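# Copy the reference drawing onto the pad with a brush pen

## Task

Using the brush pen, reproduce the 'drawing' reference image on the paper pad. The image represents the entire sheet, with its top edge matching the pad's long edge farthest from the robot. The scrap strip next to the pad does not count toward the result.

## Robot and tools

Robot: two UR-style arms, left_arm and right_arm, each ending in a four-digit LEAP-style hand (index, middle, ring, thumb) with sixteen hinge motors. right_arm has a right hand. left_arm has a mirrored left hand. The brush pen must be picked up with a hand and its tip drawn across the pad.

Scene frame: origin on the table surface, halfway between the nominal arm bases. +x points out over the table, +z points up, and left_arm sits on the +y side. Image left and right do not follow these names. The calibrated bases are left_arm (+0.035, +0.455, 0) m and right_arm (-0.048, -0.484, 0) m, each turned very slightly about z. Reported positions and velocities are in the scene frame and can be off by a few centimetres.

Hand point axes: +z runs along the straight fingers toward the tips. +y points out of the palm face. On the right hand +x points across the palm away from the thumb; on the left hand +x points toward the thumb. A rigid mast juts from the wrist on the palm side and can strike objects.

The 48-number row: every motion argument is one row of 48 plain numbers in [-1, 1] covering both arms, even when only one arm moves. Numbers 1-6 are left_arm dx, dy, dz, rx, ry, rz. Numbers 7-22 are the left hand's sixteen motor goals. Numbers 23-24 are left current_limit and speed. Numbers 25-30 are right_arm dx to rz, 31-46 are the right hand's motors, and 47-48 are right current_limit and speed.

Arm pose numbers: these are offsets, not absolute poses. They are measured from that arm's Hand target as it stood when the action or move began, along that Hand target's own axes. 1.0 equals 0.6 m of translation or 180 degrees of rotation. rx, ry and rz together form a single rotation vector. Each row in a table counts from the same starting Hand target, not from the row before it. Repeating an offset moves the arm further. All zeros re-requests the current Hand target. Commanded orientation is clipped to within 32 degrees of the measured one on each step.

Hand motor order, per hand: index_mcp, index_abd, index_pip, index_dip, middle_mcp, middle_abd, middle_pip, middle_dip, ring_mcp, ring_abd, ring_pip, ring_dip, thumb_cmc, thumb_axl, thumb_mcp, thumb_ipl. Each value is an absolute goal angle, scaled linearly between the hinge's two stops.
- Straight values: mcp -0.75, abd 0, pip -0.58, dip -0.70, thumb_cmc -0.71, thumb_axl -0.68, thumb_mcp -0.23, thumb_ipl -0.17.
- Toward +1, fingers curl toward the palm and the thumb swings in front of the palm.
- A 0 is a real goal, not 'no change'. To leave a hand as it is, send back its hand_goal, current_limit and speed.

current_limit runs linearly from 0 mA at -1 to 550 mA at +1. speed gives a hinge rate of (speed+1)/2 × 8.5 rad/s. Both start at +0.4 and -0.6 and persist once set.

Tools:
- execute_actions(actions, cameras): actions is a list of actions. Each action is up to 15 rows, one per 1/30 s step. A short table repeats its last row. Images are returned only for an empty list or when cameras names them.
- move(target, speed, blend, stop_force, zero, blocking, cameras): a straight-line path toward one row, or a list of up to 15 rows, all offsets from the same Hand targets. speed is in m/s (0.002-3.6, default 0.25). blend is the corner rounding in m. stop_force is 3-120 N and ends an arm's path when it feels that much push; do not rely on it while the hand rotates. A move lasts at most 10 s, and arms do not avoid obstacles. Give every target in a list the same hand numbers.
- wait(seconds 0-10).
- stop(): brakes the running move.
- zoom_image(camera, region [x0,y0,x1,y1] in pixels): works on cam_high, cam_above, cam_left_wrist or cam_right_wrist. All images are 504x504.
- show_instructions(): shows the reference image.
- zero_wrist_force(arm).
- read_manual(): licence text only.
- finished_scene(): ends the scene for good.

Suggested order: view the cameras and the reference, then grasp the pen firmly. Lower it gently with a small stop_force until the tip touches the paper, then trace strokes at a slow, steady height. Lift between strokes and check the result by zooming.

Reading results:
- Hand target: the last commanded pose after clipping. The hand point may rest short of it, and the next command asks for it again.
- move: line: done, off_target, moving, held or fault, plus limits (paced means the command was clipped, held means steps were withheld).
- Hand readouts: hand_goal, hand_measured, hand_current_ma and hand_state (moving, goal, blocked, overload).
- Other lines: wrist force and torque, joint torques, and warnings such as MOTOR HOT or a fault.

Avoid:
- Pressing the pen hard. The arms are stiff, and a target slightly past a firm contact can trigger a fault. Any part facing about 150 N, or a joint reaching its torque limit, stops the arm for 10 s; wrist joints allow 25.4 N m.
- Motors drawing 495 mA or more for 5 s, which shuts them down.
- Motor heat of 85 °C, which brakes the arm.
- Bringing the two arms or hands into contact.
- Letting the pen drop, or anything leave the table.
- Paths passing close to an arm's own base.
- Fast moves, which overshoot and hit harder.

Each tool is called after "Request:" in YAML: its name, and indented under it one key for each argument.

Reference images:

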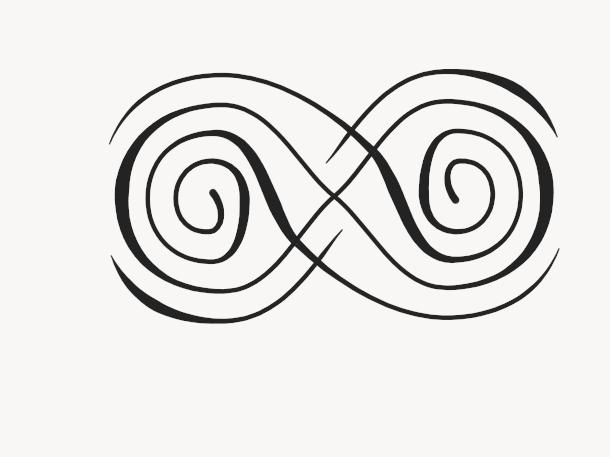

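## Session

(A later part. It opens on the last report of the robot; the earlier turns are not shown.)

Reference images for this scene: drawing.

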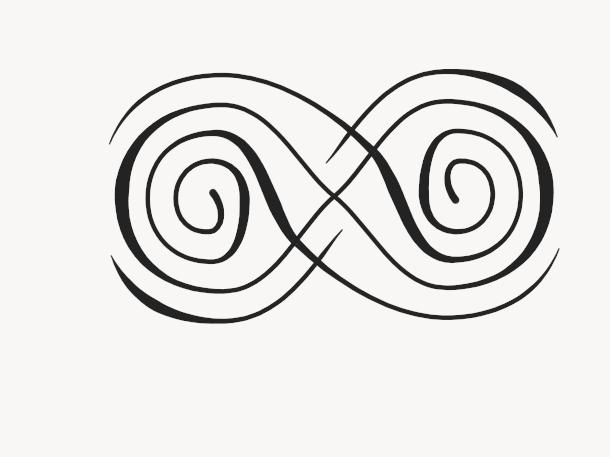

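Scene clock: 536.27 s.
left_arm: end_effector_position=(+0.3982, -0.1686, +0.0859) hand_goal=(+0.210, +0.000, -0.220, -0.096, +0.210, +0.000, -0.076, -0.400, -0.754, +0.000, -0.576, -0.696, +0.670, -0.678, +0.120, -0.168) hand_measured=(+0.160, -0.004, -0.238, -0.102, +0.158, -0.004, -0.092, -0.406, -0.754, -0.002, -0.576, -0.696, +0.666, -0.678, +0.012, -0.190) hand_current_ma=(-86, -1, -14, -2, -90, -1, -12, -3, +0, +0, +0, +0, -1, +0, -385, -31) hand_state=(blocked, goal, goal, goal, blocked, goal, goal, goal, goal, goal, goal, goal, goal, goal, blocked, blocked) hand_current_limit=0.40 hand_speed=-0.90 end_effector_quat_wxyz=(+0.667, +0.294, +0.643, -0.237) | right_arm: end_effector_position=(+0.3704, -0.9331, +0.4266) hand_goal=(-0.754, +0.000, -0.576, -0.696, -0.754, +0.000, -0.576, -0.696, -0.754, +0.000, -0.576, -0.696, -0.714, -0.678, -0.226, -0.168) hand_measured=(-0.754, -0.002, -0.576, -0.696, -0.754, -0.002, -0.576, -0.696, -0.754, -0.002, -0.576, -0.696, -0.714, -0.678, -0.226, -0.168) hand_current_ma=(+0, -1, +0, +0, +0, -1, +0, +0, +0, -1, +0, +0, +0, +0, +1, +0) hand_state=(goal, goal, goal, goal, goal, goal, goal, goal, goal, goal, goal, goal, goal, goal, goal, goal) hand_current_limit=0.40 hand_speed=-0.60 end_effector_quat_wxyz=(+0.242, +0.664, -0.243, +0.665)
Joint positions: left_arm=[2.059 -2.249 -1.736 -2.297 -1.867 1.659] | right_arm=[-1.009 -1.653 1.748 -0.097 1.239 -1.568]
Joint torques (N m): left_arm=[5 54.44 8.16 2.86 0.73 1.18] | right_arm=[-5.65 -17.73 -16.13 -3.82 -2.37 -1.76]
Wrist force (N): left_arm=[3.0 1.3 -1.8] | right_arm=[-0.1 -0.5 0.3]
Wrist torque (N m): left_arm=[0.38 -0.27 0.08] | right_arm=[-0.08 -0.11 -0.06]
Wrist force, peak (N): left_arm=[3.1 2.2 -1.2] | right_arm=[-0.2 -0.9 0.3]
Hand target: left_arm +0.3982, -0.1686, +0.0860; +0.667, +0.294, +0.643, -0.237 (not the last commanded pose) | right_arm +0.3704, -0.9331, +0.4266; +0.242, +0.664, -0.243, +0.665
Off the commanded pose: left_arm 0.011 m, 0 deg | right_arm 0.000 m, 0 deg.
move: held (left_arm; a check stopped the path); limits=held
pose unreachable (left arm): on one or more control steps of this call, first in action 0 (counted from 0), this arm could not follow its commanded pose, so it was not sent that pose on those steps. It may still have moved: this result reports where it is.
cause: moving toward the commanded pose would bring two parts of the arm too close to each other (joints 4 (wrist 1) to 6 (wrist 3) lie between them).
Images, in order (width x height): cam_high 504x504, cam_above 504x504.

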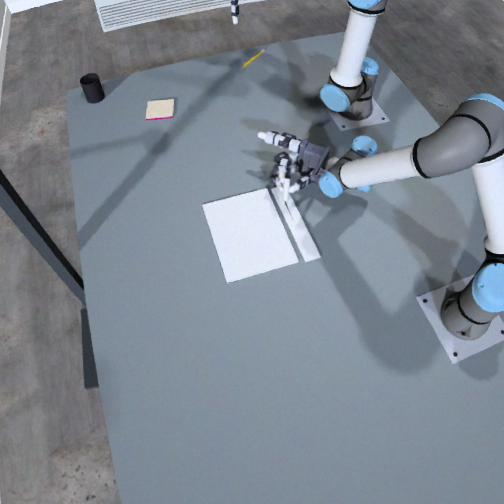

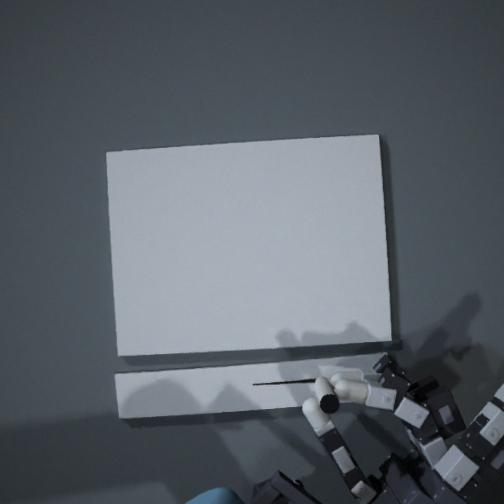

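Request:
move:
  target:
    - [-0.0332,0.0029,0,0,0,0,0.21,0,-0.22,-0.096,0.21,0,-0.076,-0.4,-0.754,0,-0.576,-0.696,0.671,-0.677,0.12,-0.168,0.4,-0.9,0,0,0,0,0,0,-0.754,0,-0.576,-0.696,-0.754,0,-0.576,-0.696,-0.754,0,-0.576,-0.696,-0.714,-0.678,-0.226,-0.168,0.4,-0.6]
    - [-0.0525,0.1637,-0.292,0,0,0,0.21,0,-0.22,-0.096,0.21,0,-0.076,-0.4,-0.754,0,-0.576,-0.696,0.671,-0.677,0.12,-0.168,0.4,-0.9,0,0,0,0,0,0,-0.754,0,-0.576,-0.696,-0.754,0,-0.576,-0.696,-0.754,0,-0.576,-0.696,-0.714,-0.678,-0.226,-0.168,0.4,-0.6]
  cameras: ["cam_high","cam_above"]
  speed: 0.15
  blend: 0.01

Request:
zoom_image:
  camera: "cam_above"
  region: [240, 350, 330, 410]

Request:
zoom_image:
  camera: "cam_above"
  region: [290, 366, 326, 390]

Scene clock: 564.03 s.
left_arm: end_effector_position=(+0.3387, +0.0216, +0.1259) hand_goal=(+0.210, +0.000, -0.220, -0.096, +0.210, +0.000, -0.076, -0.400, -0.754, +0.000, -0.576, -0.696, +0.670, -0.678, +0.120, -0.168) hand_measured=(+0.160, -0.004, -0.238, -0.102, +0.158, -0.004, -0.092, -0.406, -0.754, -0.002, -0.576, -0.696, +0.666, -0.678, +0.012, -0.190) hand_current_ma=(-86, -1, -14, -2, -90, -1, -12, -3, +0, +0, +0, +0, -1, +0, -385, -31) hand_state=(blocked, goal, goal, goal, blocked, goal, goal, goal, goal, goal, goal, goal, goal, goal, blocked, blocked) hand_current_limit=0.40 hand_speed=-0.90 end_effector_quat_wxyz=(+0.667, +0.294, +0.643, -0.237) | right_arm: end_effector_position=(+0.3704, -0.9331, +0.4266) hand_goal=(-0.754, +0.000, -0.576, -0.696, -0.754, +0.000, -0.576, -0.696, -0.754, +0.000, -0.576, -0.696, -0.714, -0.678, -0.226, -0.168) hand_measured=(-0.754, -0.002, -0.576, -0.696, -0.754, -0.002, -0.576, -0.696, -0.754, -0.002, -0.576, -0.696, -0.714, -0.678, -0.226, -0.168) hand_current_ma=(+0, -1, +0, +0, +0, -1, +0, +0, +0, -1, +0, +0, +0, +0, +1, +0) hand_state=(goal, goal, goal, goal, goal, goal, goal, goal, goal, goal, goal, goal, goal, goal, goal, goal) hand_current_limit=0.40 hand_speed=-0.60 end_effector_quat_wxyz=(+0.242, +0.664, -0.243, +0.665)
Joint positions: left_arm=[2.181 -1.833 -2.32 -2.129 -1.745 1.659] | right_arm=[-1.009 -1.653 1.748 -0.097 1.239 -1.568]
Joint torques (N m): left_arm=[-4.33 23.79 6.43 1.05 -1.13 0.31] | right_arm=[-4.59 -17.82 -16.21 -3.91 -2.34 -1.72]
Wrist force (N): left_arm=[2.2 1.8 -0.7] | right_arm=[-0.2 -0.5 0.3]
Wrist torque (N m): left_arm=[0.34 -0.11 0.06] | right_arm=[-0.07 -0.07 -0.08]
Wrist force, peak (N): left_arm=[4.3 1.0 -1.9] | right_arm=[-0.1 -0.8 0.7]
Hand target: left_arm +0.3387, +0.0216, +0.1259; +0.667, +0.294, +0.643, -0.237 | right_arm +0.3704, -0.9331, +0.4266; +0.242, +0.664, -0.243, +0.665
Off the commanded pose: left_arm 0.000 m, 0 deg | right_arm 0.000 m, 0 deg.
move: done
Images, in order (width x height): cam_high 504x504, cam_above 504x504.

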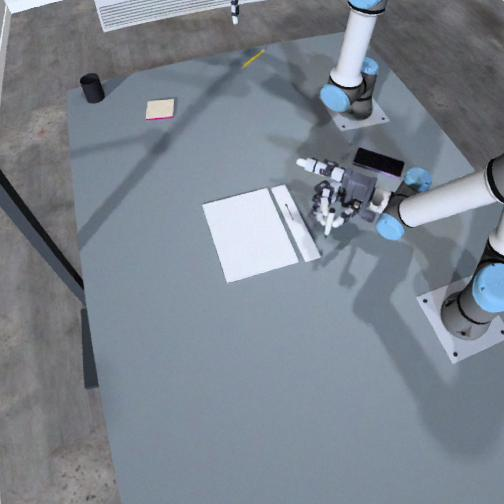

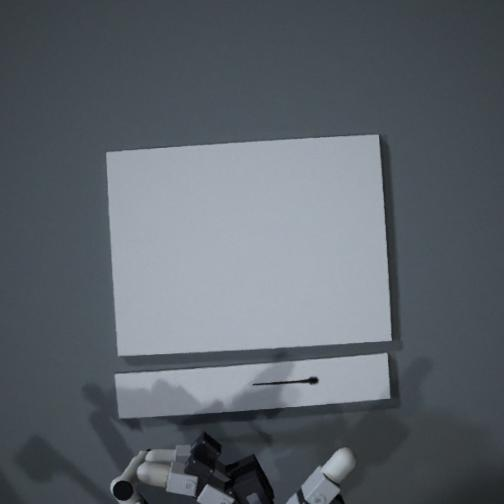

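Scaled by 5.600 from the camera's 504x504 image, which has a finer 720x720 frame.

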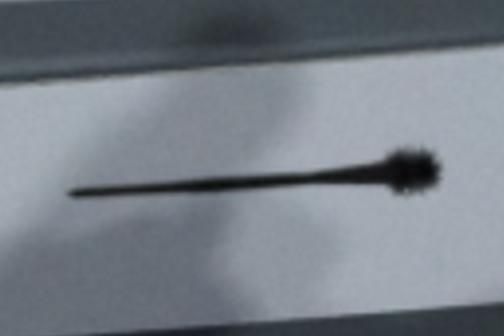

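Scaled by 14.000 from the camera's 504x504 image, which has a finer 720x720 frame.

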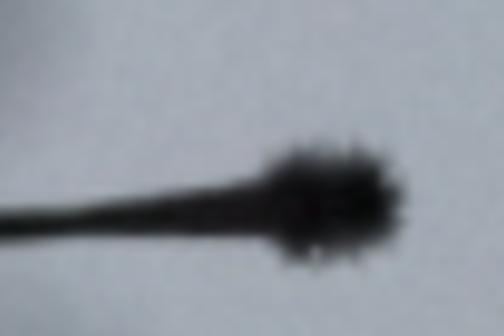

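Request:
zoom_image:
  camera: "cam_above"
  region: [248, 372, 278, 392]

Request:
zoom_image:
  camera: "cam_above"
  region: [276, 372, 306, 392]

Scaled by 16.800 from the camera's 504x504 image, which has a finer 720x720 frame.

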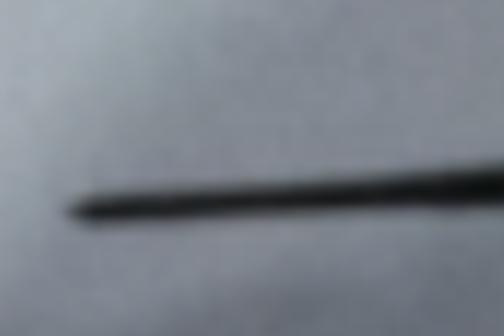

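Scaled by 16.800 from the camera's 504x504 image, which has a finer 720x720 frame.

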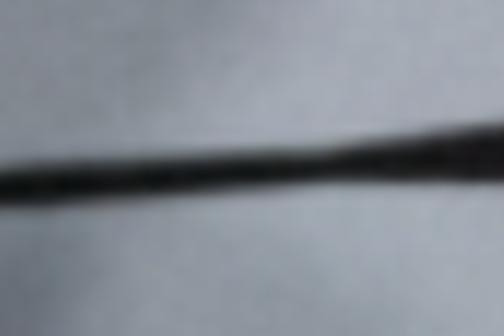

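Request:
move:
  target:
    - [0.0477,0.1074,0.0625,0,0,0,0.21,0,-0.22,-0.096,0.21,0,-0.076,-0.4,-0.754,0,-0.576,-0.696,0.671,-0.677,0.12,-0.168,0.4,-0.9,0,0,0,0,0,0,-0.754,0,-0.576,-0.696,-0.754,0,-0.576,-0.696,-0.754,0,-0.576,-0.696,-0.714,-0.678,-0.226,-0.168,0.4,-0.6]
    - [0.0633,0.0940,0.0741,0,0,0,0.21,0,-0.22,-0.096,0.21,0,-0.076,-0.4,-0.754,0,-0.576,-0.696,0.671,-0.677,0.12,-0.168,0.4,-0.9,0,0,0,0,0,0,-0.754,0,-0.576,-0.696,-0.754,0,-0.576,-0.696,-0.754,0,-0.576,-0.696,-0.714,-0.678,-0.226,-0.168,0.4,-0.6]
    - [0.0612,0.0701,0.0972,0,0,0,0.21,0,-0.22,-0.096,0.21,0,-0.076,-0.4,-0.754,0,-0.576,-0.696,0.671,-0.677,0.12,-0.168,0.4,-0.9,0,0,0,0,0,0,-0.754,0,-0.576,-0.696,-0.754,0,-0.576,-0.696,-0.754,0,-0.576,-0.696,-0.714,-0.678,-0.226,-0.168,0.4,-0.6]
    - [0.0656,0.0637,0.1030,0,0,0,0.21,0,-0.22,-0.096,0.21,0,-0.076,-0.4,-0.754,0,-0.576,-0.696,0.671,-0.677,0.12,-0.168,0.4,-0.9,0,0,0,0,0,0,-0.754,0,-0.576,-0.696,-0.754,0,-0.576,-0.696,-0.754,0,-0.576,-0.696,-0.714,-0.678,-0.226,-0.168,0.4,-0.6]
    - [0.0635,0.0398,0.1262,0,0,0,0.21,0,-0.22,-0.096,0.21,0,-0.076,-0.4,-0.754,0,-0.576,-0.696,0.671,-0.677,0.12,-0.168,0.4,-0.9,0,0,0,0,0,0,-0.754,0,-0.576,-0.696,-0.754,0,-0.576,-0.696,-0.754,0,-0.576,-0.696,-0.714,-0.678,-0.226,-0.168,0.4,-0.6]
    - [0.0680,0.0334,0.1320,0,0,0,0.21,0,-0.22,-0.096,0.21,0,-0.076,-0.4,-0.754,0,-0.576,-0.696,0.671,-0.677,0.12,-0.168,0.4,-0.9,0,0,0,0,0,0,-0.754,0,-0.576,-0.696,-0.754,0,-0.576,-0.696,-0.754,0,-0.576,-0.696,-0.714,-0.678,-0.226,-0.168,0.4,-0.6]
    - [0.0659,0.0095,0.1551,0,0,0,0.21,0,-0.22,-0.096,0.21,0,-0.076,-0.4,-0.754,0,-0.576,-0.696,0.671,-0.677,0.12,-0.168,0.4,-0.9,0,0,0,0,0,0,-0.754,0,-0.576,-0.696,-0.754,0,-0.576,-0.696,-0.754,0,-0.576,-0.696,-0.714,-0.678,-0.226,-0.168,0.4,-0.6]
    - [0.0383,-0.0001,0.1667,0,0,0,0.21,0,-0.22,-0.096,0.21,0,-0.076,-0.4,-0.754,0,-0.576,-0.696,0.671,-0.677,0.12,-0.168,0.4,-0.9,0,0,0,0,0,0,-0.754,0,-0.576,-0.696,-0.754,0,-0.576,-0.696,-0.754,0,-0.576,-0.696,-0.714,-0.678,-0.226,-0.168,0.4,-0.6]
    - [0.0419,0.0788,0.0325,0,0,0,0.21,0,-0.22,-0.096,0.21,0,-0.076,-0.4,-0.754,0,-0.576,-0.696,0.671,-0.677,0.12,-0.168,0.4,-0.9,0,0,0,0,0,0,-0.754,0,-0.576,-0.696,-0.754,0,-0.576,-0.696,-0.754,0,-0.576,-0.696,-0.714,-0.678,-0.226,-0.168,0.4,-0.6]
    - [0.0740,0.0640,0.0441,0,0,0,0.21,0,-0.22,-0.096,0.21,0,-0.076,-0.4,-0.754,0,-0.576,-0.696,0.671,-0.677,0.12,-0.168,0.4,-0.9,0,0,0,0,0,0,-0.754,0,-0.576,-0.696,-0.754,0,-0.576,-0.696,-0.754,0,-0.576,-0.696,-0.714,-0.678,-0.226,-0.168,0.4,-0.6]
    - [0.0714,0.0341,0.0731,0,0,0,0.21,0,-0.22,-0.096,0.21,0,-0.076,-0.4,-0.754,0,-0.576,-0.696,0.671,-0.677,0.12,-0.168,0.4,-0.9,0,0,0,0,0,0,-0.754,0,-0.576,-0.696,-0.754,0,-0.576,-0.696,-0.754,0,-0.576,-0.696,-0.714,-0.678,-0.226,-0.168,0.4,-0.6]
    - [0.0604,0.0231,0.0846,0,0,0,0.21,0,-0.22,-0.096,0.21,0,-0.076,-0.4,-0.754,0,-0.576,-0.696,0.671,-0.677,0.12,-0.168,0.4,-0.9,0,0,0,0,0,0,-0.754,0,-0.576,-0.696,-0.754,0,-0.576,-0.696,-0.754,0,-0.576,-0.696,-0.714,-0.678,-0.226,-0.168,0.4,-0.6]
    - [0.0578,-0.0068,0.1136,0,0,0,0.21,0,-0.22,-0.096,0.21,0,-0.076,-0.4,-0.754,0,-0.576,-0.696,0.671,-0.677,0.12,-0.168,0.4,-0.9,0,0,0,0,0,0,-0.754,0,-0.576,-0.696,-0.754,0,-0.576,-0.696,-0.754,0,-0.576,-0.696,-0.714,-0.678,-0.226,-0.168,0.4,-0.6]
    - [0.0335,-0.0167,0.1252,0,0,0,0.21,0,-0.22,-0.096,0.21,0,-0.076,-0.4,-0.754,0,-0.576,-0.696,0.671,-0.677,0.12,-0.168,0.4,-0.9,0,0,0,0,0,0,-0.754,0,-0.576,-0.696,-0.754,0,-0.576,-0.696,-0.754,0,-0.576,-0.696,-0.714,-0.678,-0.226,-0.168,0.4,-0.6]
  speed: [0.15,0.06,0.06,0.06,0.06,0.06,0.06,0.06,0.2,0.06,0.06,0.06,0.06,0.06]
  blend: 0.002

Request:
move:
  target:
    - [0.0035,-0.0169,0.0160,0,0,0,0.21,0,-0.22,-0.096,0.21,0,-0.076,-0.4,-0.754,0,-0.576,-0.696,0.671,-0.677,0.12,-0.168,0.4,-0.9,0,0,0,0,0,0,-0.754,0,-0.576,-0.696,-0.754,0,-0.576,-0.696,-0.754,0,-0.576,-0.696,-0.714,-0.678,-0.226,-0.168,0.4,-0.6]
    - [0.0247,-0.0048,0.0303,0,0,0,0.21,0,-0.22,-0.096,0.21,0,-0.076,-0.4,-0.754,0,-0.576,-0.696,0.671,-0.677,0.12,-0.168,0.4,-0.9,0,0,0,0,0,0,-0.754,0,-0.576,-0.696,-0.754,0,-0.576,-0.696,-0.754,0,-0.576,-0.696,-0.714,-0.678,-0.226,-0.168,0.4,-0.6]
    - [0.0252,0.0012,0.0411,0,0,0,0.21,0,-0.22,-0.096,0.21,0,-0.076,-0.4,-0.754,0,-0.576,-0.696,0.671,-0.677,0.12,-0.168,0.4,-0.9,0,0,0,0,0,0,-0.754,0,-0.576,-0.696,-0.754,0,-0.576,-0.696,-0.754,0,-0.576,-0.696,-0.714,-0.678,-0.226,-0.168,0.4,-0.6]
    - [0.0252,0.0009,0.0533,0,0,0,0.21,0,-0.22,-0.096,0.21,0,-0.076,-0.4,-0.754,0,-0.576,-0.696,0.671,-0.677,0.12,-0.168,0.4,-0.9,0,0,0,0,0,0,-0.754,0,-0.576,-0.696,-0.754,0,-0.576,-0.696,-0.754,0,-0.576,-0.696,-0.714,-0.678,-0.226,-0.168,0.4,-0.6]
    - [0.0246,-0.0053,0.0639,0,0,0,0.21,0,-0.22,-0.096,0.21,0,-0.076,-0.4,-0.754,0,-0.576,-0.696,0.671,-0.677,0.12,-0.168,0.4,-0.9,0,0,0,0,0,0,-0.754,0,-0.576,-0.696,-0.754,0,-0.576,-0.696,-0.754,0,-0.576,-0.696,-0.714,-0.678,-0.226,-0.168,0.4,-0.6]
    - [0.0237,-0.0161,0.0698,0,0,0,0.21,0,-0.22,-0.096,0.21,0,-0.076,-0.4,-0.754,0,-0.576,-0.696,0.671,-0.677,0.12,-0.168,0.4,-0.9,0,0,0,0,0,0,-0.754,0,-0.576,-0.696,-0.754,0,-0.576,-0.696,-0.754,0,-0.576,-0.696,-0.714,-0.678,-0.226,-0.168,0.4,-0.6]
    - [0.0226,-0.0283,0.0696,0,0,0,0.21,0,-0.22,-0.096,0.21,0,-0.076,-0.4,-0.754,0,-0.576,-0.696,0.671,-0.677,0.12,-0.168,0.4,-0.9,0,0,0,0,0,0,-0.754,0,-0.576,-0.696,-0.754,0,-0.576,-0.696,-0.754,0,-0.576,-0.696,-0.714,-0.678,-0.226,-0.168,0.4,-0.6]
    - [0.0217,-0.0388,0.0633,0,0,0,0.21,0,-0.22,-0.096,0.21,0,-0.076,-0.4,-0.754,0,-0.576,-0.696,0.671,-0.677,0.12,-0.168,0.4,-0.9,0,0,0,0,0,0,-0.754,0,-0.576,-0.696,-0.754,0,-0.576,-0.696,-0.754,0,-0.576,-0.696,-0.714,-0.678,-0.226,-0.168,0.4,-0.6]
    - [0.0212,-0.0447,0.0525,0,0,0,0.21,0,-0.22,-0.096,0.21,0,-0.076,-0.4,-0.754,0,-0.576,-0.696,0.671,-0.677,0.12,-0.168,0.4,-0.9,0,0,0,0,0,0,-0.754,0,-0.576,-0.696,-0.754,0,-0.576,-0.696,-0.754,0,-0.576,-0.696,-0.714,-0.678,-0.226,-0.168,0.4,-0.6]
    - [0.0212,-0.0445,0.0403,0,0,0,0.21,0,-0.22,-0.096,0.21,0,-0.076,-0.4,-0.754,0,-0.576,-0.696,0.671,-0.677,0.12,-0.168,0.4,-0.9,0,0,0,0,0,0,-0.754,0,-0.576,-0.696,-0.754,0,-0.576,-0.696,-0.754,0,-0.576,-0.696,-0.714,-0.678,-0.226,-0.168,0.4,-0.6]
    - [0.0217,-0.0382,0.0297,0,0,0,0.21,0,-0.22,-0.096,0.21,0,-0.076,-0.4,-0.754,0,-0.576,-0.696,0.671,-0.677,0.12,-0.168,0.4,-0.9,0,0,0,0,0,0,-0.754,0,-0.576,-0.696,-0.754,0,-0.576,-0.696,-0.754,0,-0.576,-0.696,-0.714,-0.678,-0.226,-0.168,0.4,-0.6]
    - [0.0227,-0.0275,0.0238,0,0,0,0.21,0,-0.22,-0.096,0.21,0,-0.076,-0.4,-0.754,0,-0.576,-0.696,0.671,-0.677,0.12,-0.168,0.4,-0.9,0,0,0,0,0,0,-0.754,0,-0.576,-0.696,-0.754,0,-0.576,-0.696,-0.754,0,-0.576,-0.696,-0.714,-0.678,-0.226,-0.168,0.4,-0.6]
    - [0.0238,-0.0153,0.0240,0,0,0,0.21,0,-0.22,-0.096,0.21,0,-0.076,-0.4,-0.754,0,-0.576,-0.696,0.671,-0.677,0.12,-0.168,0.4,-0.9,0,0,0,0,0,0,-0.754,0,-0.576,-0.696,-0.754,0,-0.576,-0.696,-0.754,0,-0.576,-0.696,-0.714,-0.678,-0.226,-0.168,0.4,-0.6]
    - [0.0247,-0.0048,0.0303,0,0,0,0.21,0,-0.22,-0.096,0.21,0,-0.076,-0.4,-0.754,0,-0.576,-0.696,0.671,-0.677,0.12,-0.168,0.4,-0.9,0,0,0,0,0,0,-0.754,0,-0.576,-0.696,-0.754,0,-0.576,-0.696,-0.754,0,-0.576,-0.696,-0.714,-0.678,-0.226,-0.168,0.4,-0.6]
    - [0.0006,0.0069,0.0420,0,0,0,0.21,0,-0.22,-0.096,0.21,0,-0.076,-0.4,-0.754,0,-0.576,-0.696,0.671,-0.677,0.12,-0.168,0.4,-0.9,0,0,0,0,0,0,-0.754,0,-0.576,-0.696,-0.754,0,-0.576,-0.696,-0.754,0,-0.576,-0.696,-0.714,-0.678,-0.226,-0.168,0.4,-0.6]
  speed: 0.06
  blend: 0.003

Request:
move:
  target: [-0.0402,0.0184,-0.1765,0,0,0,0.21,0,-0.22,-0.096,0.21,0,-0.076,-0.4,-0.754,0,-0.576,-0.696,0.671,-0.677,0.12,-0.168,0.4,-0.9,0,0,0,0,0,0,-0.754,0,-0.576,-0.696,-0.754,0,-0.576,-0.696,-0.754,0,-0.576,-0.696,-0.714,-0.678,-0.226,-0.168,0.4,-0.6]
  speed: 0.2
  cameras: ["cam_high","cam_above"]

Request:
zoom_image:
  camera: "cam_above"
  region: [110, 350, 250, 420]

Scene clock: 679.73 s.
left_arm: end_effector_position=(+0.3868, -0.0366, +0.1052) hand_goal=(+0.210, +0.000, -0.220, -0.096, +0.210, +0.000, -0.076, -0.400, -0.754, +0.000, -0.576, -0.696, +0.670, -0.678, +0.120, -0.168) hand_measured=(+0.160, -0.004, -0.238, -0.102, +0.158, -0.004, -0.092, -0.406, -0.754, -0.002, -0.576, -0.696, +0.666, -0.678, +0.012, -0.190) hand_current_ma=(-86, -2, -15, -2, -90, -1, -12, -3, +0, -1, +0, +0, -1, +0, -385, -32) hand_state=(blocked, goal, goal, goal, blocked, goal, goal, goal, goal, goal, goal, goal, goal, goal, blocked, blocked) hand_current_limit=0.40 hand_speed=-0.90 end_effector_quat_wxyz=(+0.667, +0.294, +0.643, -0.237) | right_arm: end_effector_position=(+0.3704, -0.9331, +0.4266) hand_goal=(-0.754, +0.000, -0.576, -0.696, -0.754, +0.000, -0.576, -0.696, -0.754, +0.000, -0.576, -0.696, -0.714, -0.678, -0.226, -0.168) hand_measured=(-0.754, -0.002, -0.576, -0.696, -0.754, -0.002, -0.576, -0.696, -0.754, -0.002, -0.576, -0.696, -0.714, -0.678, -0.226, -0.168) hand_current_ma=(+0, -1, +0, +0, +0, -1, +0, +0, +0, -1, +0, +0, +0, +0, +1, +0) hand_state=(goal, goal, goal, goal, goal, goal, goal, goal, goal, goal, goal, goal, goal, goal, goal, goal) hand_current_limit=0.40 hand_speed=-0.60 end_effector_quat_wxyz=(+0.242, +0.664, -0.243, +0.665)
Joint positions: left_arm=[2.193 -2.003 -2.133 -2.147 -1.733 1.659] | right_arm=[-1.009 -1.653 1.748 -0.097 1.239 -1.568]
Joint torques (N m): left_arm=[7.6 19.41 6.61 1.94 1.28 -0.12] | right_arm=[-4.41 -17.87 -16.25 -3.75 -2.39 -1.73]
Wrist force (N): left_arm=[2.9 1.3 -1.5] | right_arm=[-0.1 -0.5 0.6]
Wrist torque (N m): left_arm=[0.32 -0.22 0.13] | right_arm=[-0.10 -0.12 -0.06]
Wrist force, peak (N): left_arm=[2.2 3.0 -3.2] | right_arm=[-0.3 -0.9 0.6]
Hand target: left_arm +0.3869, -0.0366, +0.1050; +0.667, +0.294, +0.643, -0.237 | right_arm +0.3704, -0.9331, +0.4266; +0.242, +0.664, -0.243, +0.665
Off the commanded pose: left_arm 0.000 m, 0 deg | right_arm 0.000 m, 0 deg.
move: done

Scene clock: 682.33 s.
left_arm: end_effector_position=(+0.4079, -0.0512, +0.1053) hand_goal=(+0.210, +0.000, -0.220, -0.096, +0.210, +0.000, -0.076, -0.400, -0.754, +0.000, -0.576, -0.696, +0.670, -0.678, +0.120, -0.168) hand_measured=(+0.160, -0.004, -0.238, -0.102, +0.158, -0.004, -0.092, -0.406, -0.754, -0.002, -0.576, -0.696, +0.666, -0.678, +0.012, -0.190) hand_current_ma=(-86, -2, -15, -2, -90, -1, -12, -3, +0, -1, +0, +0, -1, +0, -385, -32) hand_state=(blocked, goal, goal, goal, blocked, goal, goal, goal, goal, goal, goal, goal, goal, goal, blocked, blocked) hand_current_limit=0.40 hand_speed=-0.90 end_effector_quat_wxyz=(+0.667, +0.294, +0.643, -0.237) | right_arm: end_effector_position=(+0.3704, -0.9331, +0.4266) hand_goal=(-0.754, +0.000, -0.576, -0.696, -0.754, +0.000, -0.576, -0.696, -0.754, +0.000, -0.576, -0.696, -0.714, -0.678, -0.226, -0.168) hand_measured=(-0.754, -0.002, -0.576, -0.696, -0.754, -0.002, -0.576, -0.696, -0.754, -0.002, -0.576, -0.696, -0.714, -0.678, -0.226, -0.168) hand_current_ma=(+0, -1, +0, +0, +0, -1, +0, +0, +0, -1, +0, +0, +0, +0, +1, +0) hand_state=(goal, goal, goal, goal, goal, goal, goal, goal, goal, goal, goal, goal, goal, goal, goal, goal) hand_current_limit=0.40 hand_speed=-0.60 end_effector_quat_wxyz=(+0.242, +0.664, -0.243, +0.665)
Joint positions: left_arm=[2.213 -2.036 -2.072 -2.174 -1.713 1.659] | right_arm=[-1.009 -1.653 1.748 -0.097 1.239 -1.568]
Joint torques (N m): left_arm=[-8.34 22.06 6.31 2.75 -1.49 0.03] | right_arm=[-3.85 -17.14 -16.4 -3.96 -2.35 -1.67]
Wrist force (N): left_arm=[2.6 1.6 -1.1] | right_arm=[-0.2 -0.5 0.5]
Wrist torque (N m): left_arm=[0.34 -0.18 0.09] | right_arm=[-0.09 -0.09 -0.07]
Wrist force, peak (N): left_arm=[3.2 1.8 -1.1] | right_arm=[0.0 -0.9 0.5]
Hand target: left_arm +0.4078, -0.0512, +0.1051; +0.667, +0.294, +0.643, -0.237 | right_arm +0.3704, -0.9331, +0.4266; +0.242, +0.664, -0.243, +0.665
Off the commanded pose: left_arm 0.000 m, 0 deg | right_arm 0.000 m, 0 deg.
move: done

Scene clock: 683.37 s.
left_arm: end_effector_position=(+0.3380, +0.0289, +0.1300) hand_goal=(+0.210, +0.000, -0.220, -0.096, +0.210, +0.000, -0.076, -0.400, -0.754, +0.000, -0.576, -0.696, +0.670, -0.678, +0.120, -0.168) hand_measured=(+0.160, -0.004, -0.238, -0.102, +0.158, -0.004, -0.092, -0.406, -0.754, -0.002, -0.576, -0.696, +0.666, -0.678, +0.012, -0.190) hand_current_ma=(-86, -2, -15, -2, -90, -1, -12, -3, +0, -1, +0, +0, -1, +0, -385, -32) hand_state=(blocked, goal, goal, goal, blocked, goal, goal, goal, goal, goal, goal, goal, goal, goal, blocked, blocked) hand_current_limit=0.40 hand_speed=-0.90 end_effector_quat_wxyz=(+0.667, +0.294, +0.643, -0.237) | right_arm: end_effector_position=(+0.3704, -0.9331, +0.4266) hand_goal=(-0.754, +0.000, -0.576, -0.696, -0.754, +0.000, -0.576, -0.696, -0.754, +0.000, -0.576, -0.696, -0.714, -0.678, -0.226, -0.168) hand_measured=(-0.754, -0.002, -0.576, -0.696, -0.754, -0.002, -0.576, -0.696, -0.754, -0.002, -0.576, -0.696, -0.714, -0.678, -0.226, -0.168) hand_current_ma=(+0, -1, +0, +0, +0, -1, +0, +0, +0, -1, +0, +0, +0, +0, +1, +0) hand_state=(goal, goal, goal, goal, goal, goal, goal, goal, goal, goal, goal, goal, goal, goal, goal, goal) hand_current_limit=0.40 hand_speed=-0.60 end_effector_quat_wxyz=(+0.242, +0.664, -0.243, +0.665)
Joint positions: left_arm=[2.193 -1.808 -2.338 -2.136 -1.733 1.659] | right_arm=[-1.009 -1.653 1.748 -0.097 1.239 -1.568]
Joint torques (N m): left_arm=[7.08 31.99 5.06 2.18 1.4 0.1] | right_arm=[-4.88 -18.19 -15.94 -4.03 -2.37 -1.78]
Wrist force (N): left_arm=[2.3 1.6 -1.3] | right_arm=[-0.1 -0.7 0.4]
Wrist torque (N m): left_arm=[0.39 -0.12 0.08] | right_arm=[-0.11 -0.10 -0.07]
Wrist force, peak (N): left_arm=[2.0 1.7 -2.9] | right_arm=[-0.3 -0.8 0.7]
Hand target: left_arm +0.3380, +0.0290, +0.1300; +0.667, +0.294, +0.643, -0.237 | right_arm +0.3704, -0.9331, +0.4266; +0.242, +0.664, -0.243, +0.665
Off the commanded pose: left_arm 0.000 m, 0 deg | right_arm 0.000 m, 0 deg.
move: done
Images, in order (width x height): cam_high 504x504, cam_above 504x504.

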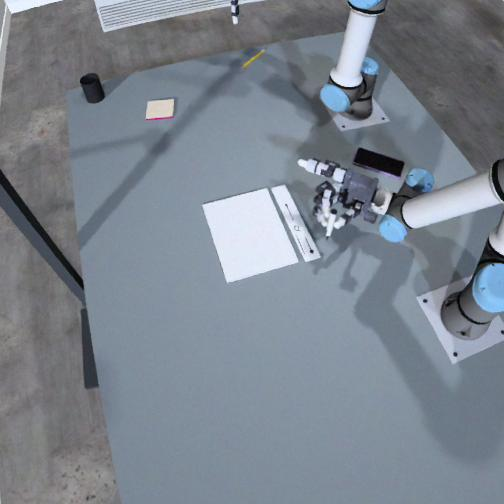

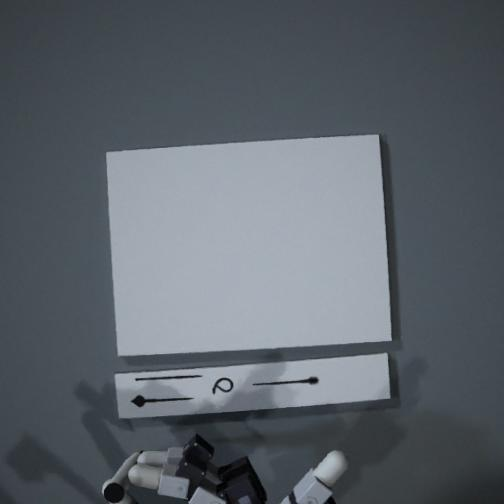

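Scaled by 3.600 from the camera's 504x504 image, which has a finer 720x720 frame.

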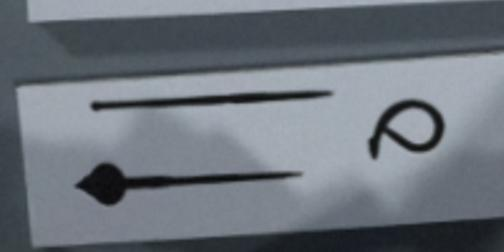

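Request:
zoom_image:
  camera: "cam_above"
  region: [126, 368, 168, 410]

Request:
zoom_image:
  camera: "cam_above"
  region: [166, 368, 208, 410]

Request:
zoom_image:
  camera: "cam_above"
  region: [205, 368, 247, 410]

Scaled by 12.000 from the camera's 504x504 image, which has a finer 720x720 frame.

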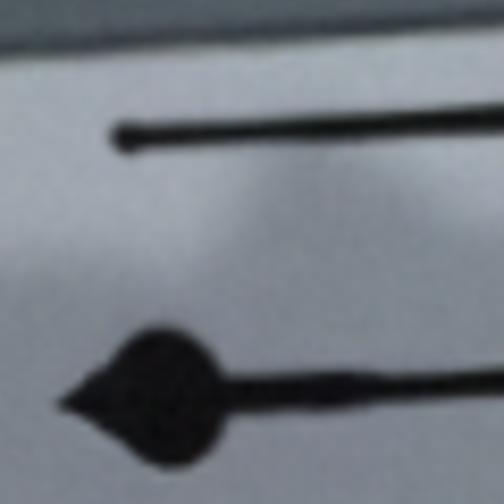

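Scaled by 12.000 from the camera's 504x504 image, which has a finer 720x720 frame.

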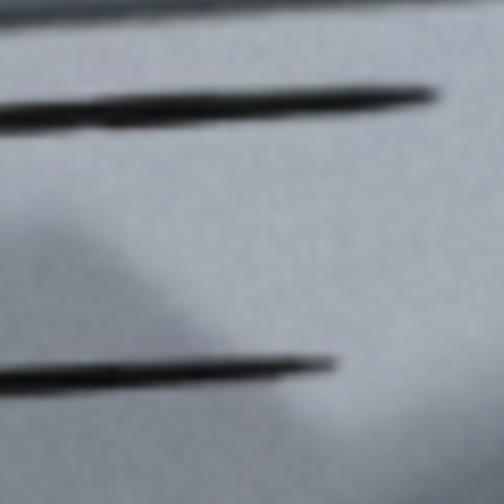

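Scaled by 12.000 from the camera's 504x504 image, which has a finer 720x720 frame.

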